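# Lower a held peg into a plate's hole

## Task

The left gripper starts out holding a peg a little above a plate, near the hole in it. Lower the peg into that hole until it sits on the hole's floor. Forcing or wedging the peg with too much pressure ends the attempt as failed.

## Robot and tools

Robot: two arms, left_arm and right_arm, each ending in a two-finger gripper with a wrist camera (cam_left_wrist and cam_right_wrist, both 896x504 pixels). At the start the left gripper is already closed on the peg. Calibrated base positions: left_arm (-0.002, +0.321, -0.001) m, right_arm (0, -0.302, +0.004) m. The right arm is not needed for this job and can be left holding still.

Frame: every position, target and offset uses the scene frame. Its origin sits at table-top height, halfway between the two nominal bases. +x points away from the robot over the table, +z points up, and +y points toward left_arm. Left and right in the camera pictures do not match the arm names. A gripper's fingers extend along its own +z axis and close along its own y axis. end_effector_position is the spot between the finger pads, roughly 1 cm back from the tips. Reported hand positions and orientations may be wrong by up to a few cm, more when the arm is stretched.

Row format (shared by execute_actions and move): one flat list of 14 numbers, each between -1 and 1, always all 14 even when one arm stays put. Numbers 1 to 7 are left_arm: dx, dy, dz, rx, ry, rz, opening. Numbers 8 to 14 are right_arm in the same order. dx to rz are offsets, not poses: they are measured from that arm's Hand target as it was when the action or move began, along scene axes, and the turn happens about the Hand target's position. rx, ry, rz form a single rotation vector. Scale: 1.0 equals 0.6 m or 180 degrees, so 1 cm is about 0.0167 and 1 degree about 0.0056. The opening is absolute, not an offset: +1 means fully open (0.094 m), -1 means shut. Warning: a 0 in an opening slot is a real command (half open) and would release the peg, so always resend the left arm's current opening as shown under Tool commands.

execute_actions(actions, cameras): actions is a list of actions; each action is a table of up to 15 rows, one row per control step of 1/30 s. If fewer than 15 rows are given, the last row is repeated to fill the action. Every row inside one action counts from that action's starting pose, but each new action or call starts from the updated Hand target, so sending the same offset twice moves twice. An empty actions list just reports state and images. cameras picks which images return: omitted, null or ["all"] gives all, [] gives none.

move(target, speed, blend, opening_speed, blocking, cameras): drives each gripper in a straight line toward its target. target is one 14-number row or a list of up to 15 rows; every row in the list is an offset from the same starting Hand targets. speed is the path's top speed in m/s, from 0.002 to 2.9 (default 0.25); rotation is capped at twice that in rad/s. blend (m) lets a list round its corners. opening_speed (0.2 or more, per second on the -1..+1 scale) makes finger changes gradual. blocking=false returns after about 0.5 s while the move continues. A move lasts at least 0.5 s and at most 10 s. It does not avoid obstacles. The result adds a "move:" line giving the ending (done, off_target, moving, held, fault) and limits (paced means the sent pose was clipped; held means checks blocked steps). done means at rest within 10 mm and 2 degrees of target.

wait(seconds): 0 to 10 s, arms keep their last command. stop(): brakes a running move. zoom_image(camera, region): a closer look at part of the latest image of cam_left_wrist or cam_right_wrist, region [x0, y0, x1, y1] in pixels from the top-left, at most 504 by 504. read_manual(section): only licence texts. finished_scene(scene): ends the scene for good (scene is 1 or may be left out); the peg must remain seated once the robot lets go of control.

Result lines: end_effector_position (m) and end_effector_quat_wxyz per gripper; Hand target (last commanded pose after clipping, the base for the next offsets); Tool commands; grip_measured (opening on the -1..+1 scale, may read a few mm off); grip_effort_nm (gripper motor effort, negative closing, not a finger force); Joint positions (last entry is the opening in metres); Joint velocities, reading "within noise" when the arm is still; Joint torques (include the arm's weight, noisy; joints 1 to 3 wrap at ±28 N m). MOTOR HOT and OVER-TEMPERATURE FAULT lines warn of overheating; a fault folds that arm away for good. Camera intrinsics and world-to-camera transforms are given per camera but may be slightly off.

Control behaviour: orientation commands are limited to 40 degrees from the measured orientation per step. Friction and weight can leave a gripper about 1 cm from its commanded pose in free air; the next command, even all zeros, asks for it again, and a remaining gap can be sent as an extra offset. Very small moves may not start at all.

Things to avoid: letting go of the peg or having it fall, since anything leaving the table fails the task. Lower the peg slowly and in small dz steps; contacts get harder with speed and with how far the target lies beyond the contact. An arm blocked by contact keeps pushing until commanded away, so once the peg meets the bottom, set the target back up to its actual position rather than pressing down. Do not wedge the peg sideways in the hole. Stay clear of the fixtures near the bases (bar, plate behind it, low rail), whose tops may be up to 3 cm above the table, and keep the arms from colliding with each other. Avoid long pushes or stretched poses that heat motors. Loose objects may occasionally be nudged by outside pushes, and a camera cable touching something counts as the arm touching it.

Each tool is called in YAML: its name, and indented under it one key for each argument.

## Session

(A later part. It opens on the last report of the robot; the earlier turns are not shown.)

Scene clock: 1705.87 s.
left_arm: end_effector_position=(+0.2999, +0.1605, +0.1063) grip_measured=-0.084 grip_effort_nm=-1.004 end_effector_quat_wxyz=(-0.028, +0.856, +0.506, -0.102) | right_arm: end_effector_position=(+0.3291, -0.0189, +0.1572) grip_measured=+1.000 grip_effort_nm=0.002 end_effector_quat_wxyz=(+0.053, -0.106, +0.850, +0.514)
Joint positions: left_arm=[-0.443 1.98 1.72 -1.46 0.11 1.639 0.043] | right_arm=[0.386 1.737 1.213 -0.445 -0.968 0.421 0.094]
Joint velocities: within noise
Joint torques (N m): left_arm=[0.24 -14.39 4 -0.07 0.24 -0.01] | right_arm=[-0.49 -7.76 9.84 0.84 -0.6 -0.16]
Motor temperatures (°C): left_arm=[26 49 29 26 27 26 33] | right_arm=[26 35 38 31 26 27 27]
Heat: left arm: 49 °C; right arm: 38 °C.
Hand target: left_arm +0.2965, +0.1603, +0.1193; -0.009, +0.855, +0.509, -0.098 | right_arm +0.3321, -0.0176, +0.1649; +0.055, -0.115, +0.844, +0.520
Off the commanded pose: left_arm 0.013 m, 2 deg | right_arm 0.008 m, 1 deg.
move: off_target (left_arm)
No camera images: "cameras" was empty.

move:
  target: [-0.00153, 0.00084, -0.00285, 0.00063, 0.00114, 0, -1.0, 0, 0, 0, 0, 0, 0, 1.0]
  speed: 0.03

zoom_image:
  camera: "cam_left_wrist"
  region: [420, 210, 500, 260]

zoom_image:
  camera: "cam_right_wrist"
  region: [400, 140, 460, 210]

zoom_image:
  camera: "cam_right_wrist"
  region: [405, 195, 465, 265]

Scene clock: 1725.53 s.
left_arm: end_effector_position=(+0.2994, +0.1607, +0.1056) grip_measured=-0.084 grip_effort_nm=-0.994 end_effector_quat_wxyz=(-0.027, +0.856, +0.506, -0.101) | right_arm: end_effector_position=(+0.3291, -0.0189, +0.1572) grip_measured=+1.000 grip_effort_nm=-0.002 end_effector_quat_wxyz=(+0.053, -0.106, +0.850, +0.514)
Joint positions: left_arm=[-0.443 1.976 1.712 -1.454 0.11 1.638 0.043] | right_arm=[0.386 1.737 1.213 -0.445 -0.968 0.421 0.094]
Joint velocities: within noise
Joint torques (N m): left_arm=[0.21 -14.06 4.03 -0.1 0.22 -0.04] | right_arm=[-0.49 -7.76 9.81 0.83 -0.6 -0.16]
Motor temperatures (°C): left_arm=[26 49 29 26 27 26 33] | right_arm=[26 35 38 31 26 27 27]
Heat: left arm: 49 °C; right arm: 38 °C.
Hand target: left_arm +0.2956, +0.1608, +0.1176; -0.011, +0.855, +0.509, -0.099 | right_arm +0.3321, -0.0176, +0.1649; +0.055, -0.115, +0.844, +0.520
Off the commanded pose: left_arm 0.013 m, 2 deg | right_arm 0.008 m, 1 deg.
move: off_target (left_arm)
camera_calibration:
cam_left_wrist: T_world_to_cam=[[-0.873603, 0.469477, 0.128096, 0.17581], [0.485921, 0.827257, 0.282004, -0.270087], [0.0264258, 0.308604, -0.950823, 0.13016], [0, 0, 0, 1]] pos_world=[0.28139, 0.100725, 0.177404]
cam_right_wrist: T_world_to_cam=[[0.2414, -0.467335, -0.850484, 0.0468438], [-0.895026, -0.445924, -0.00901028, 0.331893], [-0.37504, 0.763381, -0.525923, 0.305168], [0, 0, 0, 1]] pos_world=[0.400195, -0.0630691, 0.203325]

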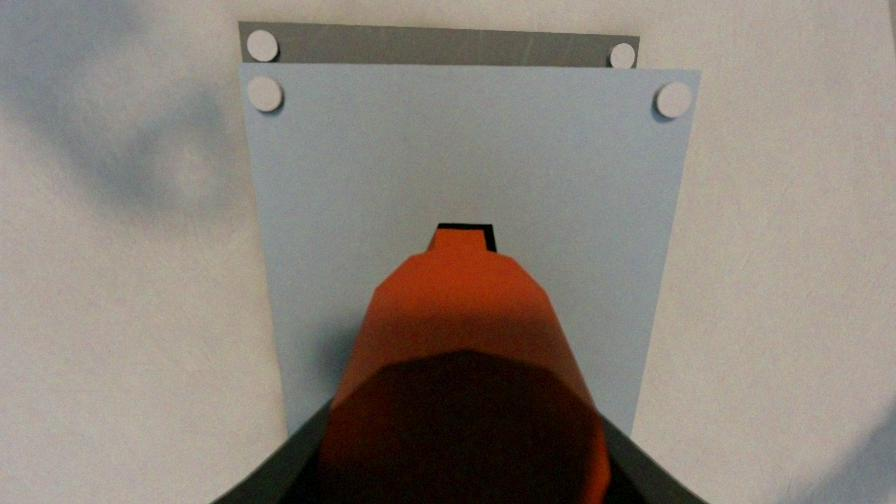

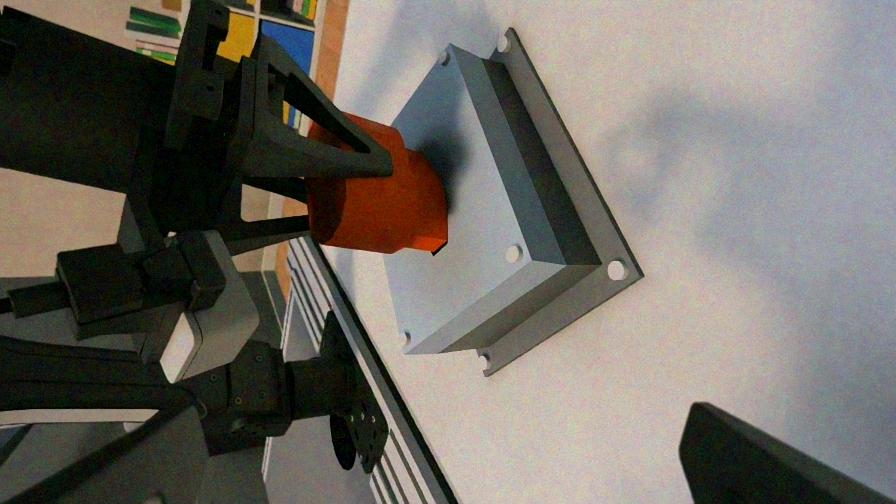

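Scaled by 6.300 from the camera's 896x504 image, which has a finer 1280x720 frame.

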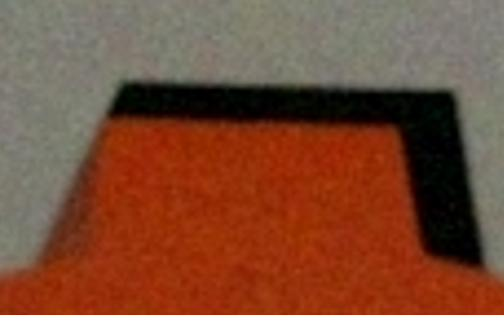

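Scaled by 7.200 from the camera's 896x504 image, which has a finer 1280x720 frame.

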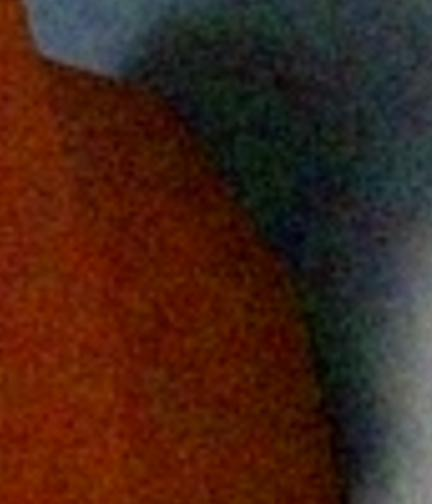

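Scaled by 7.200 from the camera's 896x504 image, which has a finer 1280x720 frame.

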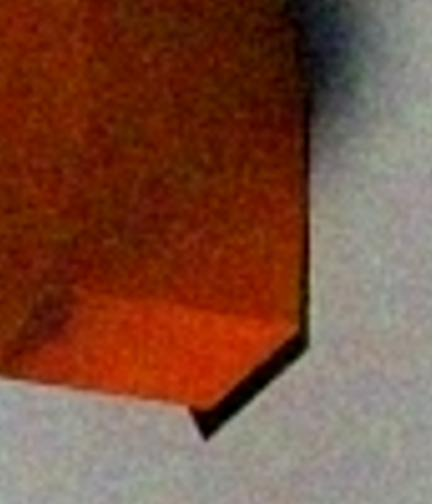

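move:
  target: [0.0001, -0.0001, 0.00323, -0.00092, -0.00167, 0, -1.0, 0, 0, 0, 0, 0, 0, 1.0]
  speed: 0.03
  cameras: []

Scene clock: 1742.33 s.
left_arm: end_effector_position=(+0.2994, +0.1607, +0.1057) grip_measured=-0.084 grip_effort_nm=-0.994 end_effector_quat_wxyz=(-0.027, +0.856, +0.506, -0.101) | right_arm: end_effector_position=(+0.3291, -0.0189, +0.1572) grip_measured=+1.000 grip_effort_nm=-0.007 end_effector_quat_wxyz=(+0.053, -0.106, +0.850, +0.514)
Joint positions: left_arm=[-0.443 1.976 1.712 -1.454 0.11 1.638 0.043] | right_arm=[0.386 1.737 1.213 -0.445 -0.968 0.421 0.094]
Joint velocities: within noise
Joint torques (N m): left_arm=[0.23 -14.56 4 -0.13 0.24 -0.05] | right_arm=[-0.47 -7.77 9.83 0.82 -0.59 -0.17]
Motor temperatures (°C): left_arm=[26 47 29 26 27 26 33] | right_arm=[26 35 38 31 26 27 27]
Heat: left arm: 47 °C; right arm: 38 °C.
Hand target: left_arm +0.2956, +0.1608, +0.1195; -0.008, +0.855, +0.509, -0.097 | right_arm +0.3321, -0.0176, +0.1649; +0.055, -0.115, +0.844, +0.520
Off the commanded pose: left_arm 0.014 m, 2 deg | right_arm 0.008 m, 1 deg.
move: off_target (left_arm)
No camera images: "cameras" was empty.

move:
  target: [0.00007, -0.00007, 0.00215, -0.00061, -0.00111, 0, -1.0, 0, 0, 0, 0, 0, 0, 1.0]
  speed: 0.03
  cameras: []

Scene clock: 1746.63 s.
left_arm: end_effector_position=(+0.2994, +0.1607, +0.1057) grip_measured=-0.084 grip_effort_nm=-0.999 end_effector_quat_wxyz=(-0.027, +0.856, +0.506, -0.101) | right_arm: end_effector_position=(+0.3291, -0.0189, +0.1572) grip_measured=+1.000 grip_effort_nm=-0.002 end_effector_quat_wxyz=(+0.053, -0.106, +0.850, +0.514)
Joint positions: left_arm=[-0.443 1.976 1.712 -1.454 0.11 1.638 0.043] | right_arm=[0.386 1.737 1.213 -0.445 -0.968 0.421 0.094]
Joint velocities: within noise
Joint torques (N m): left_arm=[0.25 -14.86 4 -0.12 0.26 -0.03] | right_arm=[-0.46 -7.76 9.83 0.84 -0.6 -0.16]
Motor temperatures (°C): left_arm=[26 47 29 26 27 26 33] | right_arm=[26 35 38 31 26 27 27]
Heat: left arm: 47 °C; right arm: 38 °C.
Hand target: left_arm +0.2957, +0.1607, +0.1208; -0.006, +0.855, +0.509, -0.096 | right_arm +0.3321, -0.0176, +0.1649; +0.055, -0.115, +0.844, +0.520
Off the commanded pose: left_arm 0.016 m, 2 deg | right_arm 0.008 m, 1 deg.
move: off_target (left_arm)
No camera images: "cameras" was empty.

move:
  target: [0.0001, -0.0001, 0.00323, -0.00092, -0.00167, 0, -1.0, 0, 0, 0, 0, 0, 0, 1.0]
  speed: 0.03
  cameras: []

Scene clock: 1756.20 s.
left_arm: end_effector_position=(+0.2995, +0.1607, +0.1087) grip_measured=-0.084 grip_effort_nm=-0.994 end_effector_quat_wxyz=(-0.023, +0.857, +0.506, -0.098) | right_arm: end_effector_position=(+0.3291, -0.0189, +0.1572) grip_measured=+1.000 grip_effort_nm=-0.002 end_effector_quat_wxyz=(+0.053, -0.106, +0.850, +0.514)
Joint positions: left_arm=[-0.443 1.967 1.712 -1.454 0.11 1.638 0.043] | right_arm=[0.386 1.737 1.213 -0.445 -0.968 0.421 0.094]
Joint velocities: within noise
Joint torques (N m): left_arm=[0.27 -14.38 4.16 -0.11 0.26 -0.04] | right_arm=[-0.46 -7.77 9.84 0.83 -0.59 -0.16]
Motor temperatures (°C): left_arm=[26 46 29 26 27 26 33] | right_arm=[26 35 38 31 26 27 27]
Heat: left arm: 46 °C; right arm: 38 °C.
Hand target: left_arm +0.2957, +0.1607, +0.1227; -0.004, +0.856, +0.509, -0.095 | right_arm +0.3321, -0.0176, +0.1649; +0.055, -0.115, +0.844, +0.520
Off the commanded pose: left_arm 0.015 m, 2 deg | right_arm 0.008 m, 1 deg.
move: off_target (left_arm)
No camera images: "cameras" was empty.

move:
  target: [-0.0033, 0.0018, -0.00313, 0.00138, 0.00251, 0, -1.0, 0, 0, 0, 0, 0, 0, 1.0]
  speed: 0.03

zoom_image:
  camera: "cam_left_wrist"
  region: [420, 210, 500, 260]

zoom_image:
  camera: "cam_right_wrist"
  region: [400, 140, 460, 210]

zoom_image:
  camera: "cam_right_wrist"
  region: [405, 195, 465, 265]

Scene clock: 1766.87 s.
left_arm: end_effector_position=(+0.2973, +0.1617, +0.1066) grip_measured=-0.084 grip_effort_nm=-0.989 end_effector_quat_wxyz=(-0.027, +0.856, +0.506, -0.101) | right_arm: end_effector_position=(+0.3291, -0.0189, +0.1572) grip_measured=+1.000 grip_effort_nm=-0.002 end_effector_quat_wxyz=(+0.053, -0.106, +0.850, +0.514)
Joint positions: left_arm=[-0.443 1.966 1.702 -1.453 0.11 1.638 0.043] | right_arm=[0.386 1.737 1.213 -0.445 -0.968 0.421 0.094]
Joint velocities: within noise
Joint torques (N m): left_arm=[0.28 -14.39 4.26 -0.12 0.23 -0.04] | right_arm=[-0.47 -7.75 9.83 0.83 -0.6 -0.16]
Motor temperatures (°C): left_arm=[26 46 29 26 27 26 33] | right_arm=[26 35 38 31 26 27 27]
Heat: left arm: 46 °C; right arm: 38 °C.
Hand target: left_arm +0.2938, +0.1617, +0.1209; -0.008, +0.855, +0.509, -0.097 | right_arm +0.3321, -0.0176, +0.1649; +0.055, -0.115, +0.844, +0.520
Off the commanded pose: left_arm 0.015 m, 2 deg | right_arm 0.008 m, 1 deg.
move: off_target (left_arm)
camera_calibration:
cam_left_wrist: T_world_to_cam=[[-0.873636, 0.469507, 0.127766, 0.173356], [0.485846, 0.827286, 0.282048, -0.270117], [0.0267249, 0.308482, -0.950855, 0.130795], [0, 0, 0, 1]] pos_world=[0.27919, 0.101724, 0.178404]
cam_right_wrist: T_world_to_cam=[[0.2414, -0.467335, -0.850484, 0.0468438], [-0.895026, -0.445924, -0.00901028, 0.331893], [-0.37504, 0.763381, -0.525923, 0.305168], [0, 0, 0, 1]] pos_world=[0.400195, -0.0630691, 0.203325]

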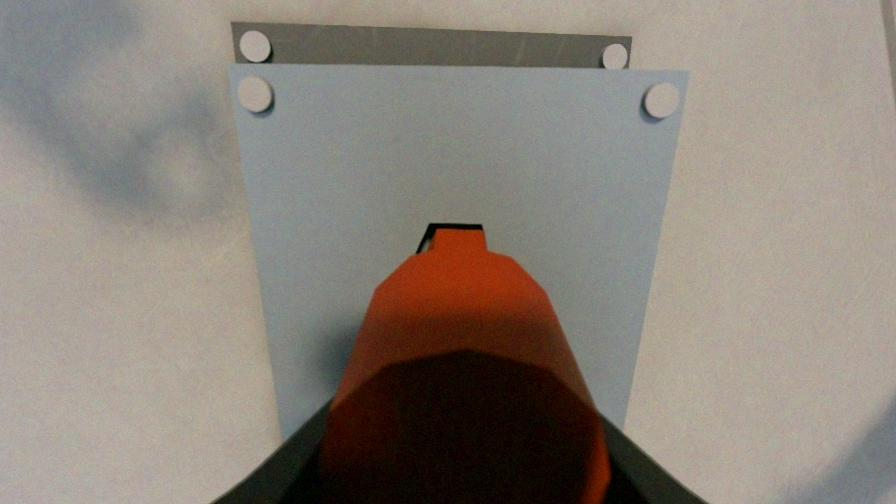

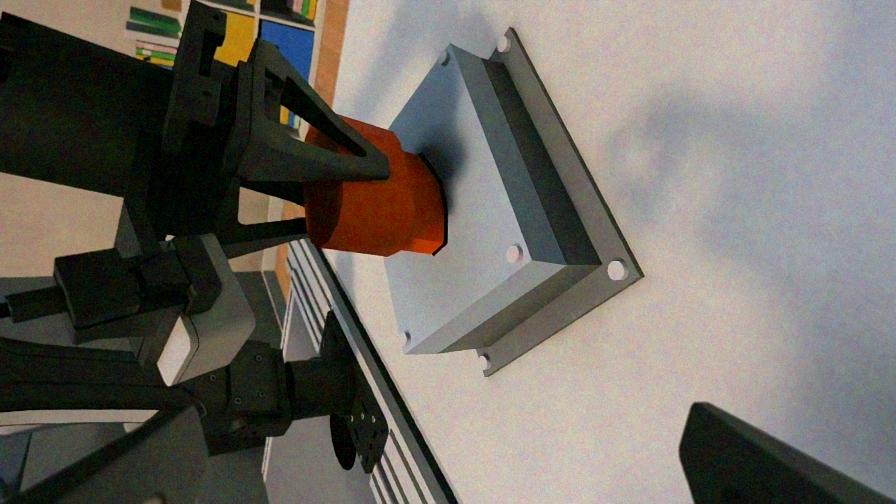

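Scaled by 6.300 from the camera's 896x504 image, which has a finer 1280x720 frame.

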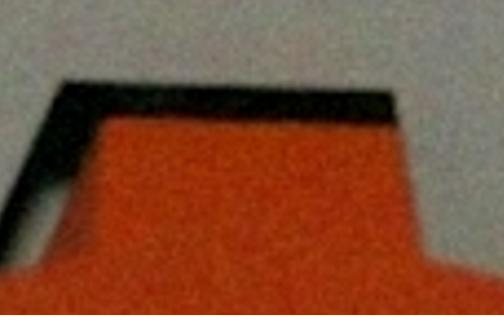

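Scaled by 7.200 from the camera's 896x504 image, which has a finer 1280x720 frame.

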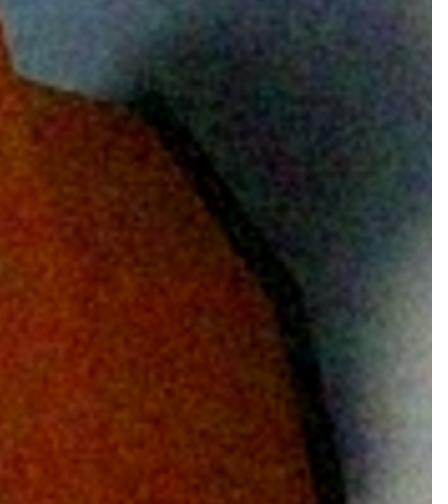

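Scaled by 7.200 from the camera's 896x504 image, which has a finer 1280x720 frame.

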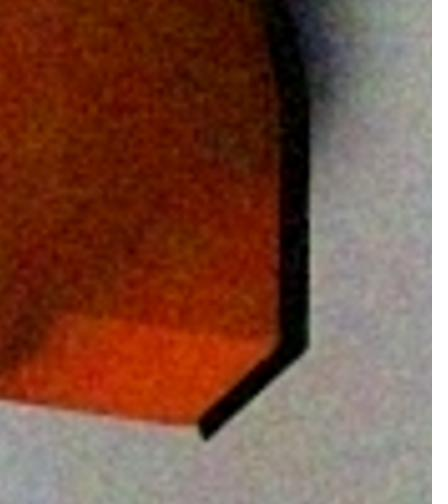

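move:
  target: [0.00143, -0.00078, -0.00029, -0.00061, -0.00112, 0, -1.0, 0, 0, 0, 0, 0, 0, 1.0]
  speed: 0.03

zoom_image:
  camera: "cam_left_wrist"
  region: [420, 210, 500, 260]

zoom_image:
  camera: "cam_right_wrist"
  region: [400, 140, 460, 210]

zoom_image:
  camera: "cam_right_wrist"
  region: [405, 195, 465, 265]

Scene clock: 1781.97 s.
left_arm: end_effector_position=(+0.2973, +0.1617, +0.1066) grip_measured=-0.084 grip_effort_nm=-0.989 end_effector_quat_wxyz=(-0.027, +0.856, +0.506, -0.101) | right_arm: end_effector_position=(+0.3291, -0.0189, +0.1572) grip_measured=+1.000 grip_effort_nm=-0.002 end_effector_quat_wxyz=(+0.053, -0.106, +0.850, +0.514)
Joint positions: left_arm=[-0.443 1.966 1.702 -1.453 0.11 1.638 0.043] | right_arm=[0.386 1.737 1.213 -0.445 -0.968 0.421 0.094]
Joint velocities: within noise
Joint torques (N m): left_arm=[0.17 -14.48 4.25 -0.1 0.25 -0.04] | right_arm=[-0.46 -7.76 9.83 0.83 -0.58 -0.16]
Motor temperatures (°C): left_arm=[26 46 29 26 27 26 33] | right_arm=[26 35 38 31 26 27 27]
Heat: left arm: 46 °C; right arm: 38 °C.
Hand target: left_arm +0.2947, +0.1613, +0.1207; -0.006, +0.855, +0.509, -0.096 | right_arm +0.3321, -0.0176, +0.1649; +0.055, -0.115, +0.844, +0.520
Off the commanded pose: left_arm 0.014 m, 3 deg | right_arm 0.008 m, 1 deg.
move: off_target (left_arm)
camera_calibration:
cam_left_wrist: T_world_to_cam=[[-0.873636, 0.469507, 0.127766, 0.173356], [0.485846, 0.827286, 0.282048, -0.270117], [0.0267249, 0.308482, -0.950855, 0.130795], [0, 0, 0, 1]] pos_world=[0.27919, 0.101724, 0.178404]
cam_right_wrist: T_world_to_cam=[[0.2414, -0.467335, -0.850484, 0.0468438], [-0.895026, -0.445924, -0.00901028, 0.331893], [-0.37504, 0.763381, -0.525923, 0.305168], [0, 0, 0, 1]] pos_world=[0.400195, -0.0630691, 0.203325]

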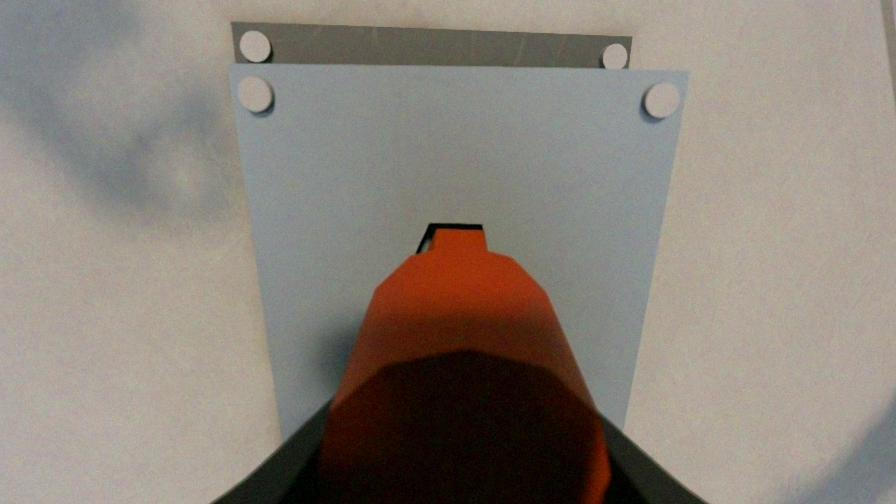

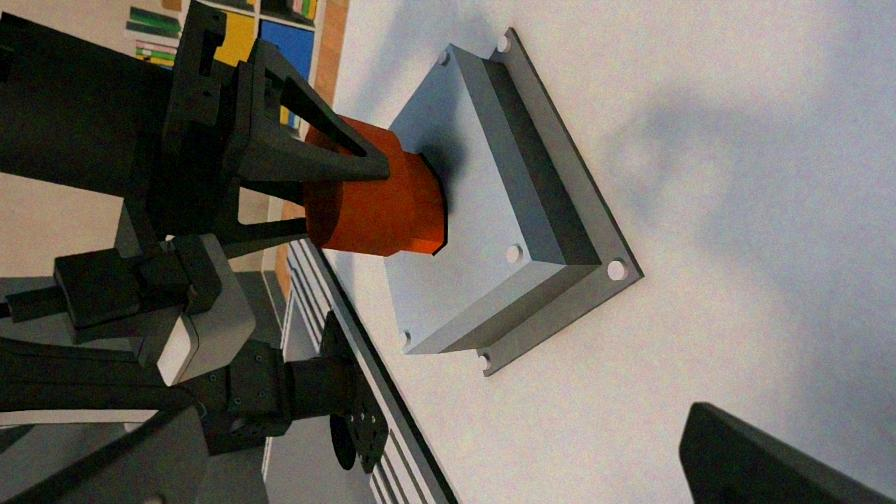

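Scaled by 6.300 from the camera's 896x504 image, which has a finer 1280x720 frame.

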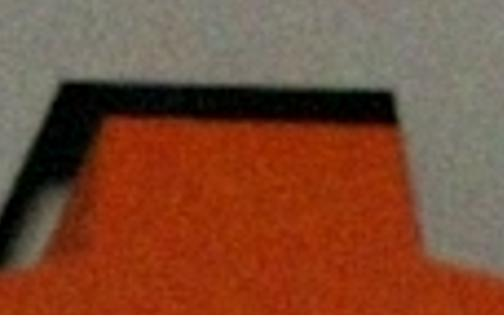

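Scaled by 7.200 from the camera's 896x504 image, which has a finer 1280x720 frame.

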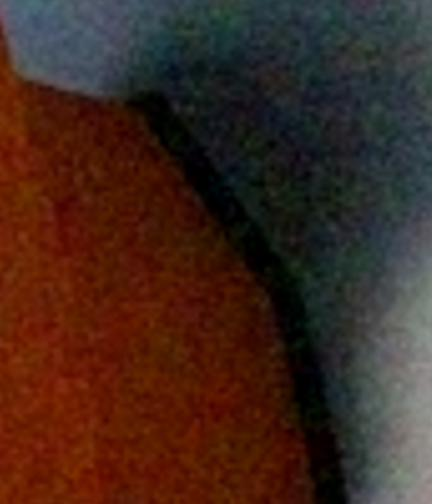

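Scaled by 7.200 from the camera's 896x504 image, which has a finer 1280x720 frame.

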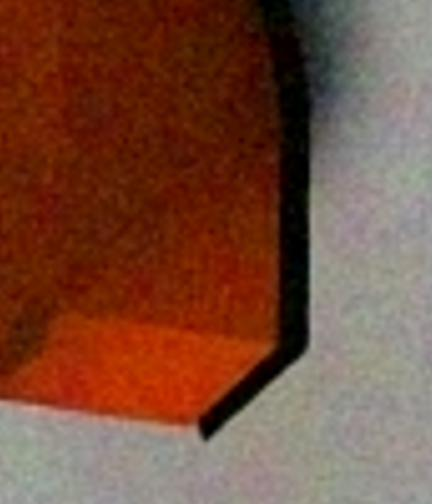

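move:
  target: [0.00143, -0.00078, -0.00029, -0.00061, -0.00112, 0, -1.0, 0, 0, 0, 0, 0, 0, 1.0]
  speed: 0.03
  cameras: []

Scene clock: 1786.10 s.
left_arm: end_effector_position=(+0.2980, +0.1614, +0.1064) grip_measured=-0.084 grip_effort_nm=-0.994 end_effector_quat_wxyz=(-0.026, +0.856, +0.506, -0.100) | right_arm: end_effector_position=(+0.3291, -0.0189, +0.1572) grip_measured=+1.000 grip_effort_nm=-0.002 end_effector_quat_wxyz=(+0.053, -0.106, +0.850, +0.514)
Joint positions: left_arm=[-0.443 1.966 1.702 -1.45 0.11 1.638 0.043] | right_arm=[0.386 1.737 1.213 -0.445 -0.968 0.421 0.094]
Joint velocities: within noise
Joint torques (N m): left_arm=[0.24 -14.49 4.22 -0.11 0.25 -0.06] | right_arm=[-0.49 -7.77 9.81 0.84 -0.59 -0.17]
Motor temperatures (°C): left_arm=[26 46 29 26 27 26 33] | right_arm=[26 35 38 31 26 27 27]
Heat: left arm: 46 °C; right arm: 38 °C.
Hand target: left_arm +0.2955, +0.1608, +0.1205; -0.004, +0.856, +0.509, -0.095 | right_arm +0.3321, -0.0176, +0.1649; +0.055, -0.115, +0.844, +0.520
Off the commanded pose: left_arm 0.014 m, 3 deg | right_arm 0.008 m, 1 deg.
move: off_target (left_arm)
No camera images: "cameras" was empty.

move:
  target: [0, 0, -0.00333, 0, 0, 0, -1.0, 0, 0, 0, 0, 0, 0, 1.0]
  speed: 0.03

zoom_image:
  camera: "cam_left_wrist"
  region: [420, 210, 500, 260]

zoom_image:
  camera: "cam_right_wrist"
  region: [400, 140, 460, 210]

zoom_image:
  camera: "cam_right_wrist"
  region: [405, 195, 465, 265]

Scene clock: 1808.00 s.
left_arm: end_effector_position=(+0.2977, +0.1615, +0.1045) grip_measured=-0.084 grip_effort_nm=-0.994 end_effector_quat_wxyz=(-0.026, +0.856, +0.506, -0.100) | right_arm: end_effector_position=(+0.3291, -0.0189, +0.1572) grip_measured=+1.000 grip_effort_nm=0.002 end_effector_quat_wxyz=(+0.053, -0.106, +0.850, +0.514)
Joint positions: left_arm=[-0.443 1.966 1.693 -1.443 0.11 1.638 0.043] | right_arm=[0.386 1.737 1.213 -0.445 -0.968 0.421 0.094]
Joint velocities: within noise
Joint torques (N m): left_arm=[0.23 -14.37 4.29 -0.04 0.25 -0.03] | right_arm=[-0.46 -7.77 9.81 0.84 -0.59 -0.16]
Motor temperatures (°C): left_arm=[26 45 29 26 27 26 33] | right_arm=[26 35 38 31 26 27 27]
Heat: left arm: 45 °C; right arm: 38 °C.
Hand target: left_arm +0.2955, +0.1608, +0.1184; -0.004, +0.856, +0.509, -0.095 | right_arm +0.3321, -0.0176, +0.1649; +0.055, -0.115, +0.844, +0.520
Off the commanded pose: left_arm 0.014 m, 3 deg | right_arm 0.008 m, 1 deg.
move: off_target (left_arm)
camera_calibration:
cam_left_wrist: T_world_to_cam=[[-0.873967, 0.469588, 0.125173, 0.174524], [0.485123, 0.827649, 0.282228, -0.269372], [0.0289314, 0.307382, -0.951146, 0.1284], [0, 0, 0, 1]] pos_world=[0.279492, 0.101524, 0.176306]
cam_right_wrist: T_world_to_cam=[[0.2414, -0.467335, -0.850484, 0.0468438], [-0.895026, -0.445924, -0.00901028, 0.331893], [-0.37504, 0.763381, -0.525923, 0.305168], [0, 0, 0, 1]] pos_world=[0.400195, -0.0630691, 0.203325]

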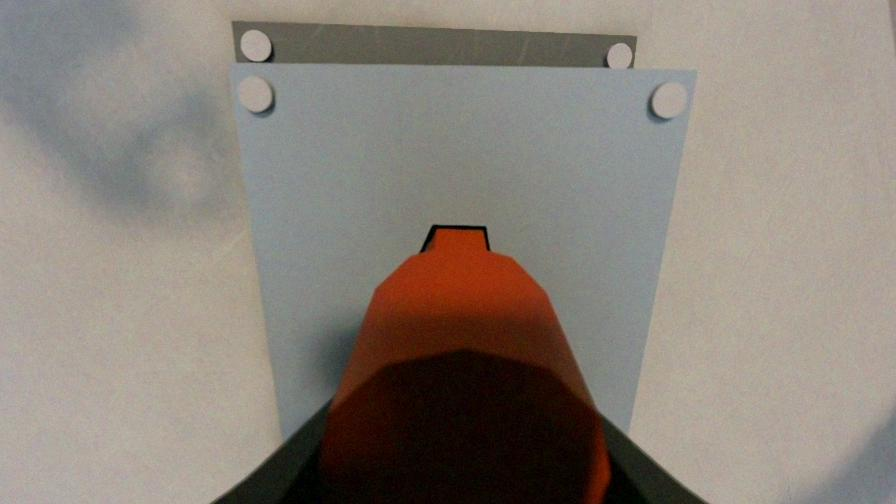

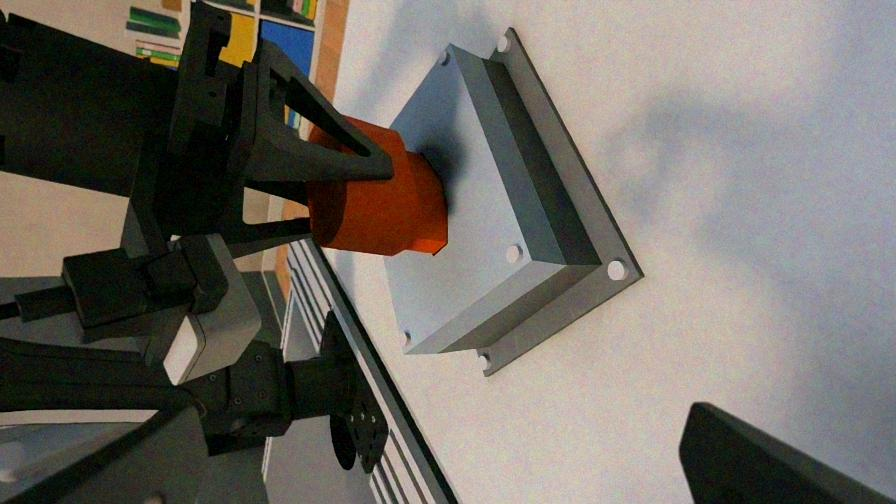

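Scaled by 6.300 from the camera's 896x504 image, which has a finer 1280x720 frame.

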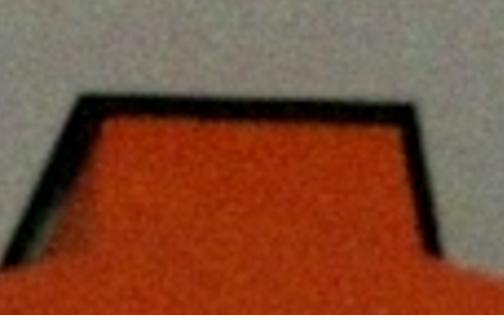

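Scaled by 7.200 from the camera's 896x504 image, which has a finer 1280x720 frame.

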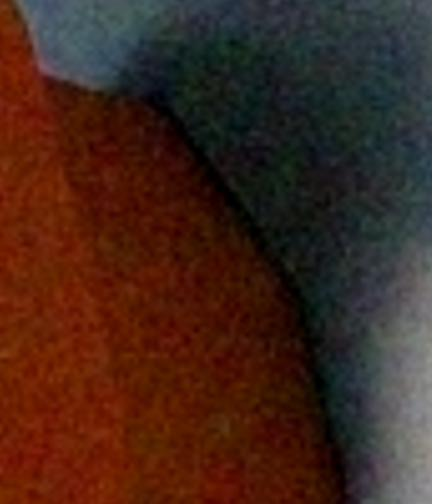

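Scaled by 7.200 from the camera's 896x504 image, which has a finer 1280x720 frame.

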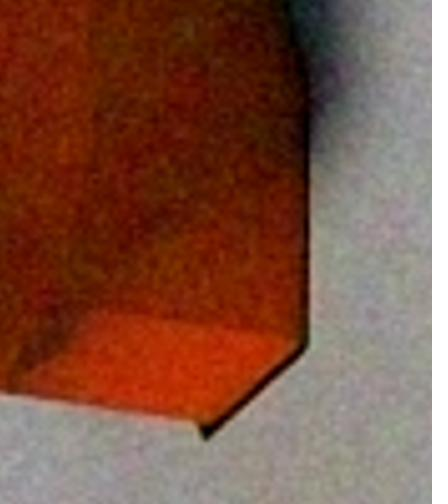

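move:
  target: [-0.00055, 0.0003, -0.00657, 0.00017, 0.00031, 0, -1.0, 0, 0, 0, 0, 0, 0, 1.0]
  speed: 0.03

zoom_image:
  camera: "cam_left_wrist"
  region: [420, 210, 500, 260]

zoom_image:
  camera: "cam_right_wrist"
  region: [385, 135, 475, 265]

Scene clock: 1839.03 s.
left_arm: end_effector_position=(+0.2973, +0.1616, +0.1008) grip_measured=-0.084 grip_effort_nm=-0.994 end_effector_quat_wxyz=(-0.026, +0.856, +0.506, -0.100) | right_arm: end_effector_position=(+0.3291, -0.0189, +0.1572) grip_measured=+1.000 grip_effort_nm=-0.002 end_effector_quat_wxyz=(+0.053, -0.106, +0.850, +0.514)
Joint positions: left_arm=[-0.443 1.965 1.678 -1.428 0.11 1.638 0.043] | right_arm=[0.386 1.737 1.213 -0.445 -0.968 0.421 0.094]
Joint velocities: within noise
Joint torques (N m): left_arm=[0.29 -14.26 4.26 -0.05 0.26 -0.02] | right_arm=[-0.44 -7.76 9.81 0.83 -0.6 -0.17]
Motor temperatures (°C): left_arm=[26 45 29 26 27 26 33] | right_arm=[26 35 38 31 26 27 27]
Heat: left arm: 45 °C; right arm: 38 °C.
Hand target: left_arm +0.2951, +0.1610, +0.1146; -0.005, +0.856, +0.509, -0.095 | right_arm +0.3321, -0.0176, +0.1649; +0.055, -0.115, +0.844, +0.520
Off the commanded pose: left_arm 0.014 m, 3 deg | right_arm 0.008 m, 1 deg.
move: off_target (left_arm)
camera_calibration:
cam_left_wrist: T_world_to_cam=[[-0.873967, 0.469588, 0.125173, 0.17459], [0.485123, 0.827649, 0.282228, -0.268217], [0.0289314, 0.307382, -0.951146, 0.124862], [0, 0, 0, 1]] pos_world=[0.279092, 0.101624, 0.172606]
cam_right_wrist: T_world_to_cam=[[0.2414, -0.467335, -0.850484, 0.0468438], [-0.895026, -0.445924, -0.00901028, 0.331893], [-0.37504, 0.763381, -0.525923, 0.305168], [0, 0, 0, 1]] pos_world=[0.400195, -0.0630691, 0.203325]

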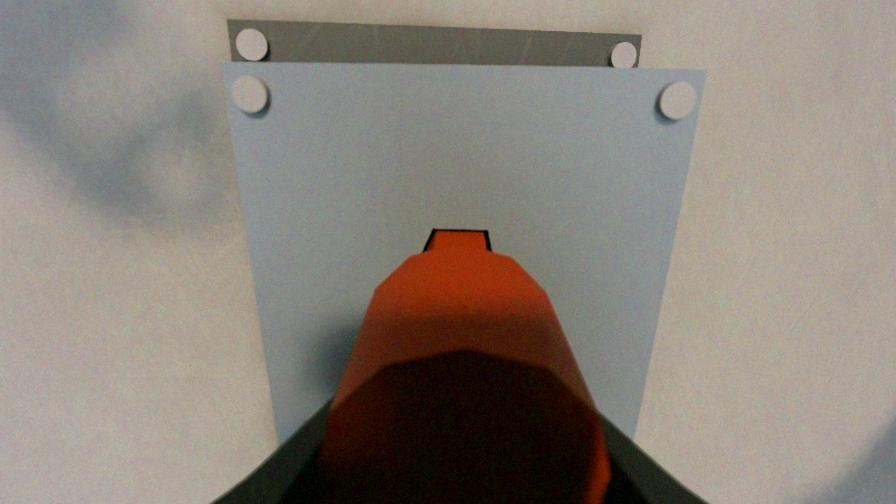

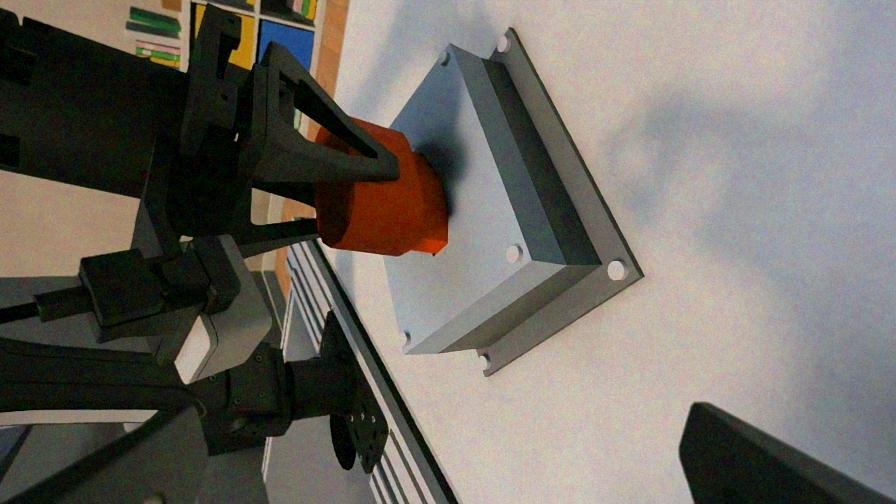

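Scaled by 6.300 from the camera's 896x504 image, which has a finer 1280x720 frame.

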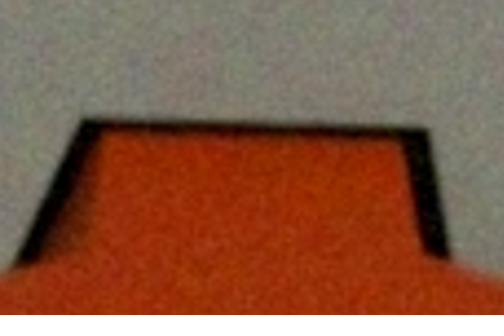

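Scaled by 3.877 from the camera's 896x504 image, which has a finer 1280x720 frame.

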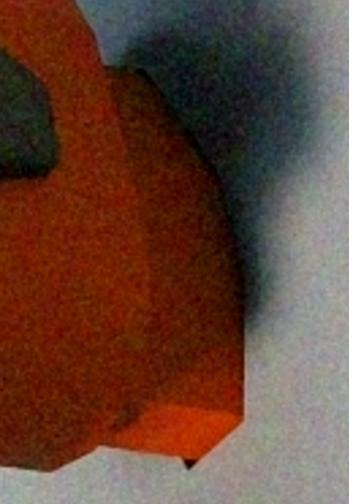

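move:
  target: [-0.0052, -0.0095, 0, 0, 0, -0.0061, -1.0, 0, 0, 0, 0, 0, 0, 1.0]
  speed: 0.03
  cameras: []

Scene clock: 1854.60 s.
left_arm: end_effector_position=(+0.2967, +0.1600, +0.1008) grip_measured=-0.084 grip_effort_nm=-0.994 end_effector_quat_wxyz=(-0.026, +0.858, +0.504, -0.100) | right_arm: end_effector_position=(+0.3291, -0.0189, +0.1572) grip_measured=+1.000 grip_effort_nm=-0.002 end_effector_quat_wxyz=(+0.053, -0.106, +0.850, +0.514)
Joint positions: left_arm=[-0.447 1.965 1.678 -1.427 0.11 1.638 0.043] | right_arm=[0.386 1.737 1.213 -0.445 -0.968 0.421 0.094]
Joint velocities: within noise
Joint torques (N m): left_arm=[-0.84 -14.26 4.25 -0.08 0.24 -0.04] | right_arm=[-0.44 -7.77 9.81 0.82 -0.59 -0.16]
Motor temperatures (°C): left_arm=[26 45 29 26 27 26 33] | right_arm=[26 35 38 31 26 27 27]
Heat: left arm: 45 °C; right arm: 38 °C.
Hand target: left_arm +0.2920, +0.1553, +0.1146; -0.006, +0.860, +0.501, -0.095 | right_arm +0.3321, -0.0176, +0.1649; +0.055, -0.115, +0.844, +0.520
Off the commanded pose: left_arm 0.015 m, 2 deg | right_arm 0.008 m, 1 deg.
move: off_target (left_arm)
No camera images: "cameras" was empty.

move:
  target: [-0.00097, 0.00053, -0.00655, 0.00035, 0.00064, 0, -1.0, 0, 0, 0, 0, 0, 0, 1.0]
  speed: 0.03

Scene clock: 1868.23 s.
left_arm: end_effector_position=(+0.2957, +0.1603, +0.0972) grip_measured=-0.084 grip_effort_nm=-0.994 end_effector_quat_wxyz=(-0.027, +0.857, +0.504, -0.101) | right_arm: end_effector_position=(+0.3291, -0.0189, +0.1572) grip_measured=+1.000 grip_effort_nm=0.002 end_effector_quat_wxyz=(+0.053, -0.106, +0.850, +0.514)
Joint positions: left_arm=[-0.447 1.965 1.662 -1.415 0.11 1.638 0.043] | right_arm=[0.386 1.737 1.213 -0.445 -0.968 0.421 0.094]
Joint velocities: within noise
Joint torques (N m): left_arm=[-0.79 -14.17 4.27 -0.09 0.24 -0.04] | right_arm=[-0.49 -7.73 9.81 0.83 -0.6 -0.18]
Motor temperatures (°C): left_arm=[26 46 29 26 27 26 33] | right_arm=[26 35 38 31 26 27 27]
Heat: left arm: 46 °C; right arm: 38 °C.
Hand target: left_arm +0.2915, +0.1556, +0.1108; -0.006, +0.860, +0.501, -0.096 | right_arm +0.3321, -0.0176, +0.1649; +0.055, -0.115, +0.844, +0.520
Off the commanded pose: left_arm 0.015 m, 2 deg | right_arm 0.008 m, 1 deg.
move: off_target (left_arm)
camera_calibration:
cam_left_wrist: T_world_to_cam=[[-0.871384, 0.473915, 0.126865, 0.1726], [0.489745, 0.824996, 0.282015, -0.26631], [0.0289882, 0.307875, -0.950985, 0.121766], [0, 0, 0, 1]] pos_world=[0.277295, 0.100418, 0.169005]
cam_right_wrist: T_world_to_cam=[[0.2414, -0.467335, -0.850484, 0.0468438], [-0.895026, -0.445924, -0.00901028, 0.331893], [-0.37504, 0.763381, -0.525923, 0.305168], [0, 0, 0, 1]] pos_world=[0.400195, -0.0630691, 0.203325]

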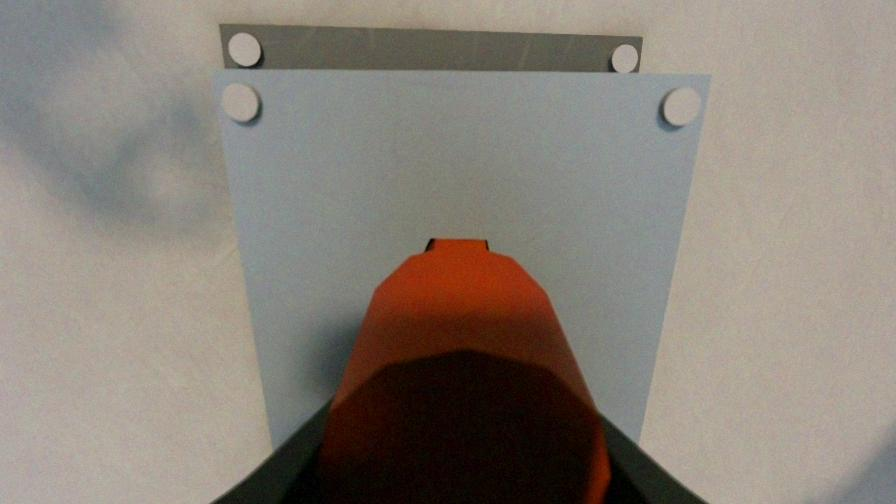

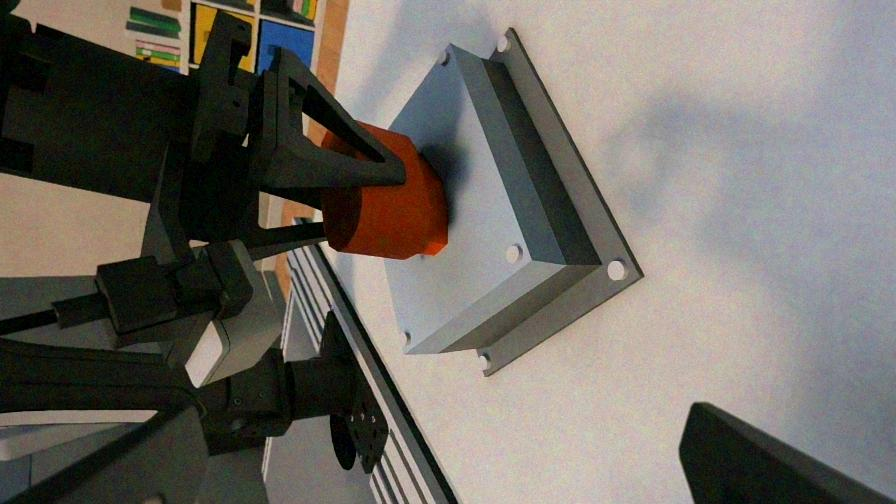

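zoom_image:
  camera: "cam_left_wrist"
  region: [420, 210, 500, 260]

zoom_image:
  camera: "cam_right_wrist"
  region: [385, 135, 475, 265]

Scaled by 6.300 from the camera's 896x504 image, which has a finer 1280x720 frame.

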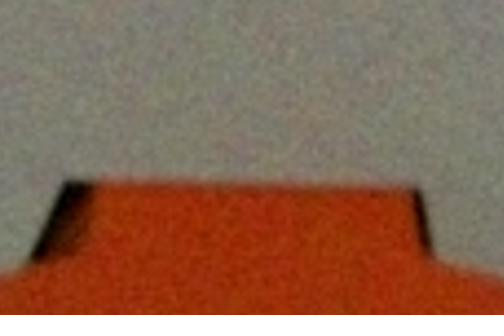

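Scaled by 3.877 from the camera's 896x504 image, which has a finer 1280x720 frame.

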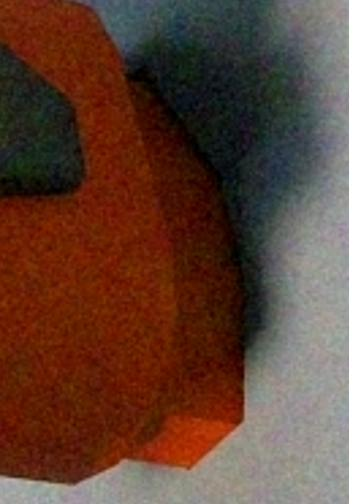

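move:
  target: [0, 0, -0.0055, 0, 0, 0, -1.0, 0, 0, 0, 0, 0, 0, 1.0]
  speed: 0.03

zoom_image:
  camera: "cam_left_wrist"
  region: [420, 210, 500, 260]

Scene clock: 1928.07 s.
left_arm: end_effector_position=(+0.2954, +0.1604, +0.0941) grip_measured=-0.084 grip_effort_nm=-0.994 end_effector_quat_wxyz=(-0.027, +0.857, +0.504, -0.101) | right_arm: end_effector_position=(+0.3291, -0.0189, +0.1572) grip_measured=+1.000 grip_effort_nm=-0.002 end_effector_quat_wxyz=(+0.053, -0.106, +0.850, +0.514)
Joint positions: left_arm=[-0.447 1.965 1.65 -1.402 0.11 1.638 0.043] | right_arm=[0.386 1.737 1.213 -0.445 -0.968 0.421 0.094]
Joint velocities: within noise
Joint torques (N m): left_arm=[-0.79 -14.13 4.27 -0.1 0.27 -0.01] | right_arm=[-0.49 -7.76 9.78 0.84 -0.59 -0.16]
Motor temperatures (°C): left_arm=[26 47 29 26 27 26 33] | right_arm=[26 35 38 31 26 27 27]
Heat: left arm: 47 °C; right arm: 38 °C.
Hand target: left_arm +0.2915, +0.1556, +0.1074; -0.007, +0.860, +0.501, -0.096 | right_arm +0.3321, -0.0176, +0.1649; +0.055, -0.115, +0.844, +0.520
Off the commanded pose: left_arm 0.015 m, 2 deg | right_arm 0.008 m, 1 deg.
move: off_target (left_arm)
camera_calibration:
cam_left_wrist: T_world_to_cam=[[-0.871384, 0.473915, 0.126865, 0.172684], [0.489745, 0.824996, 0.282015, -0.265371], [0.0289882, 0.307875, -0.950985, 0.118796], [0, 0, 0, 1]] pos_world=[0.276995, 0.100518, 0.165905]
cam_right_wrist: T_world_to_cam=[[0.2414, -0.467335, -0.850484, 0.0468438], [-0.895026, -0.445924, -0.00901028, 0.331893], [-0.37504, 0.763381, -0.525923, 0.305168], [0, 0, 0, 1]] pos_world=[0.400195, -0.0630691, 0.203325]

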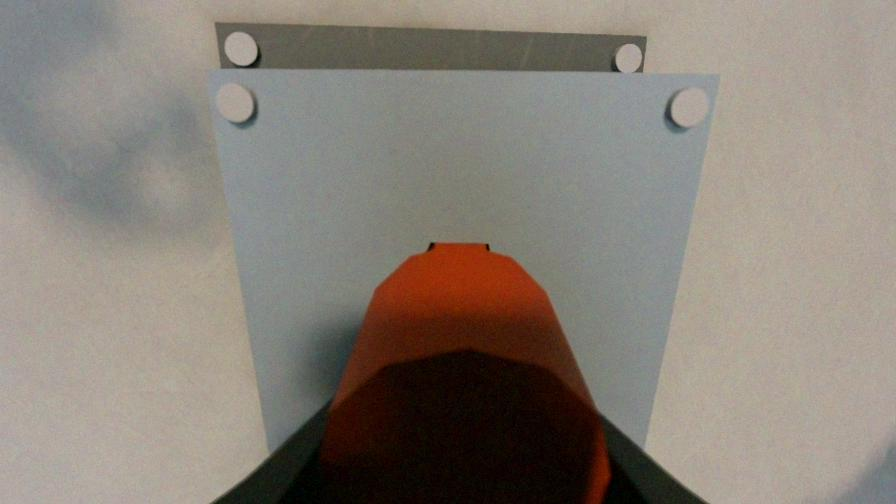

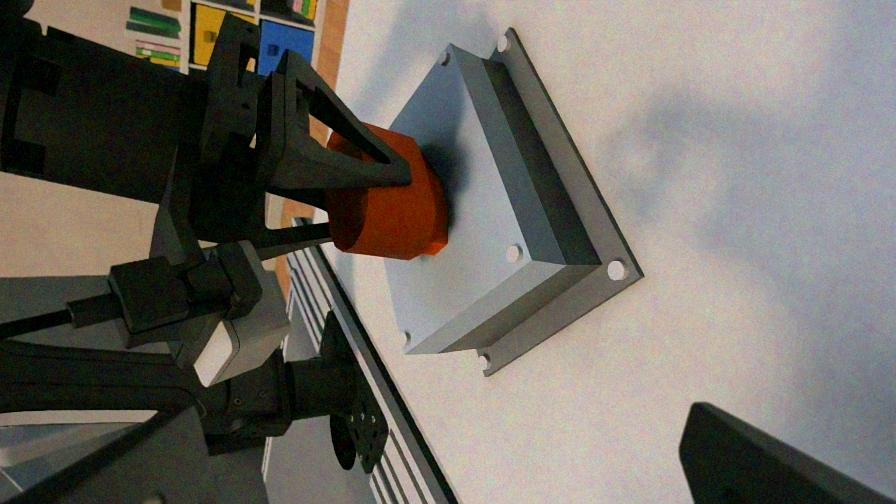

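Scaled by 6.300 from the camera's 896x504 image, which has a finer 1280x720 frame.

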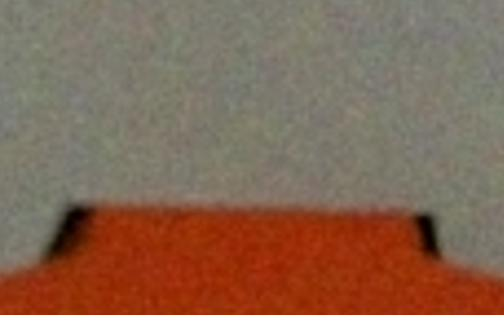

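move:
  target: [-0.00045, 0.00025, -0.0065, 0.00017, 0.0003, 0, -1.0, 0, 0, 0, 0, 0, 0, 1.0]
  speed: 0.03

zoom_image:
  camera: "cam_left_wrist"
  region: [420, 210, 500, 260]

Scene clock: 1959.27 s.
left_arm: end_effector_position=(+0.2950, +0.1605, +0.0905) grip_measured=-0.084 grip_effort_nm=-0.994 end_effector_quat_wxyz=(-0.027, +0.857, +0.504, -0.101) | right_arm: end_effector_position=(+0.3291, -0.0189, +0.1572) grip_measured=+1.000 grip_effort_nm=-0.002 end_effector_quat_wxyz=(+0.053, -0.106, +0.850, +0.514)
Joint positions: left_arm=[-0.447 1.965 1.635 -1.388 0.11 1.638 0.043] | right_arm=[0.386 1.737 1.213 -0.445 -0.968 0.421 0.094]
Joint velocities: within noise
Joint torques (N m): left_arm=[-0.73 -14.06 4.21 -0.13 0.23 -0.02] | right_arm=[-0.49 -7.75 9.83 0.83 -0.59 -0.16]
Motor temperatures (°C): left_arm=[26 47 29 26 27 26 33] | right_arm=[26 35 38 31 26 27 27]
Heat: left arm: 47 °C; right arm: 38 °C.
Hand target: left_arm +0.2912, +0.1557, +0.1035; -0.007, +0.860, +0.501, -0.096 | right_arm +0.3321, -0.0176, +0.1649; +0.055, -0.115, +0.844, +0.520
Off the commanded pose: left_arm 0.014 m, 2 deg | right_arm 0.008 m, 1 deg.
move: off_target (left_arm)
camera_calibration:
cam_left_wrist: T_world_to_cam=[[-0.871346, 0.473883, 0.127244, 0.172676], [0.489829, 0.824935, 0.282046, -0.264265], [0.0286885, 0.308088, -0.950925, 0.115405], [0, 0, 0, 1]] pos_world=[0.276595, 0.100618, 0.162304]
cam_right_wrist: T_world_to_cam=[[0.2414, -0.467335, -0.850484, 0.0468438], [-0.895026, -0.445924, -0.00901028, 0.331893], [-0.37504, 0.763381, -0.525923, 0.305168], [0, 0, 0, 1]] pos_world=[0.400195, -0.0630691, 0.203325]

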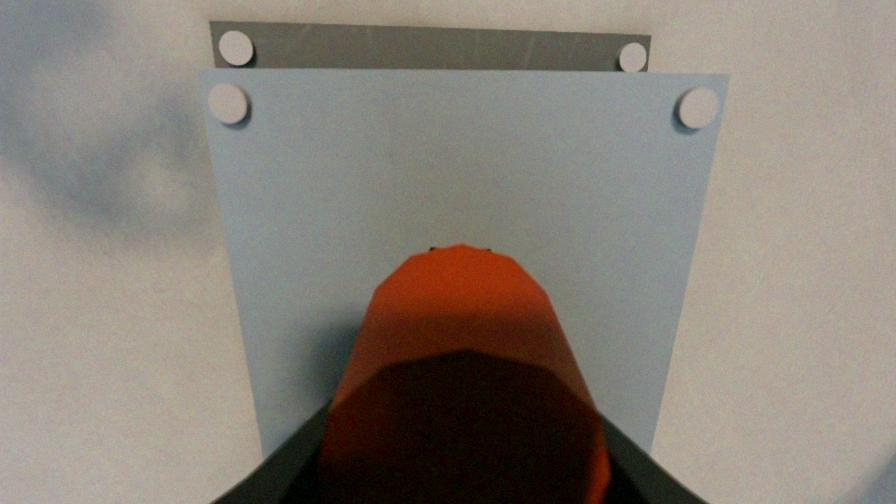

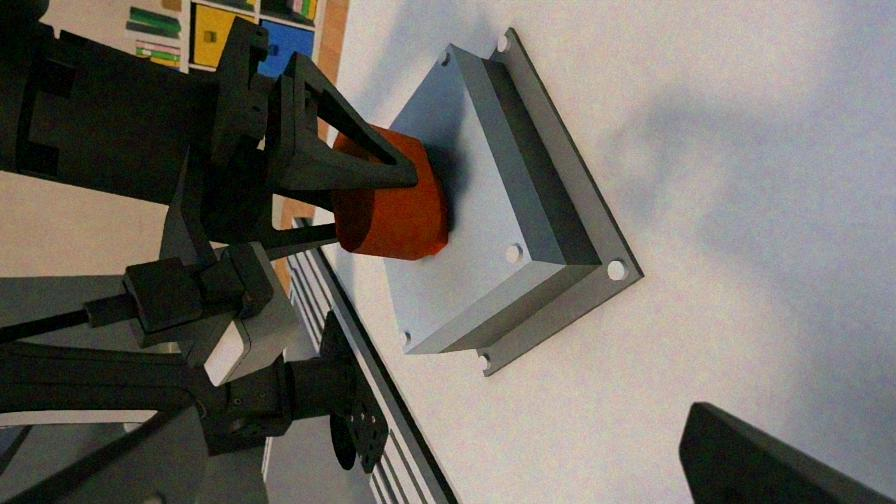

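Scaled by 6.300 from the camera's 896x504 image, which has a finer 1280x720 frame.

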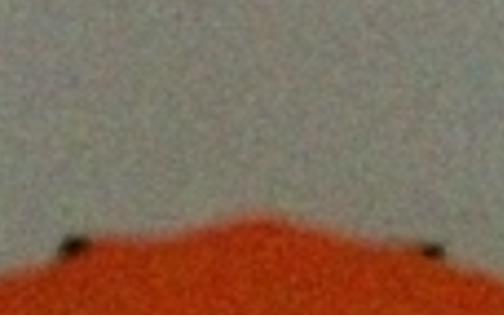

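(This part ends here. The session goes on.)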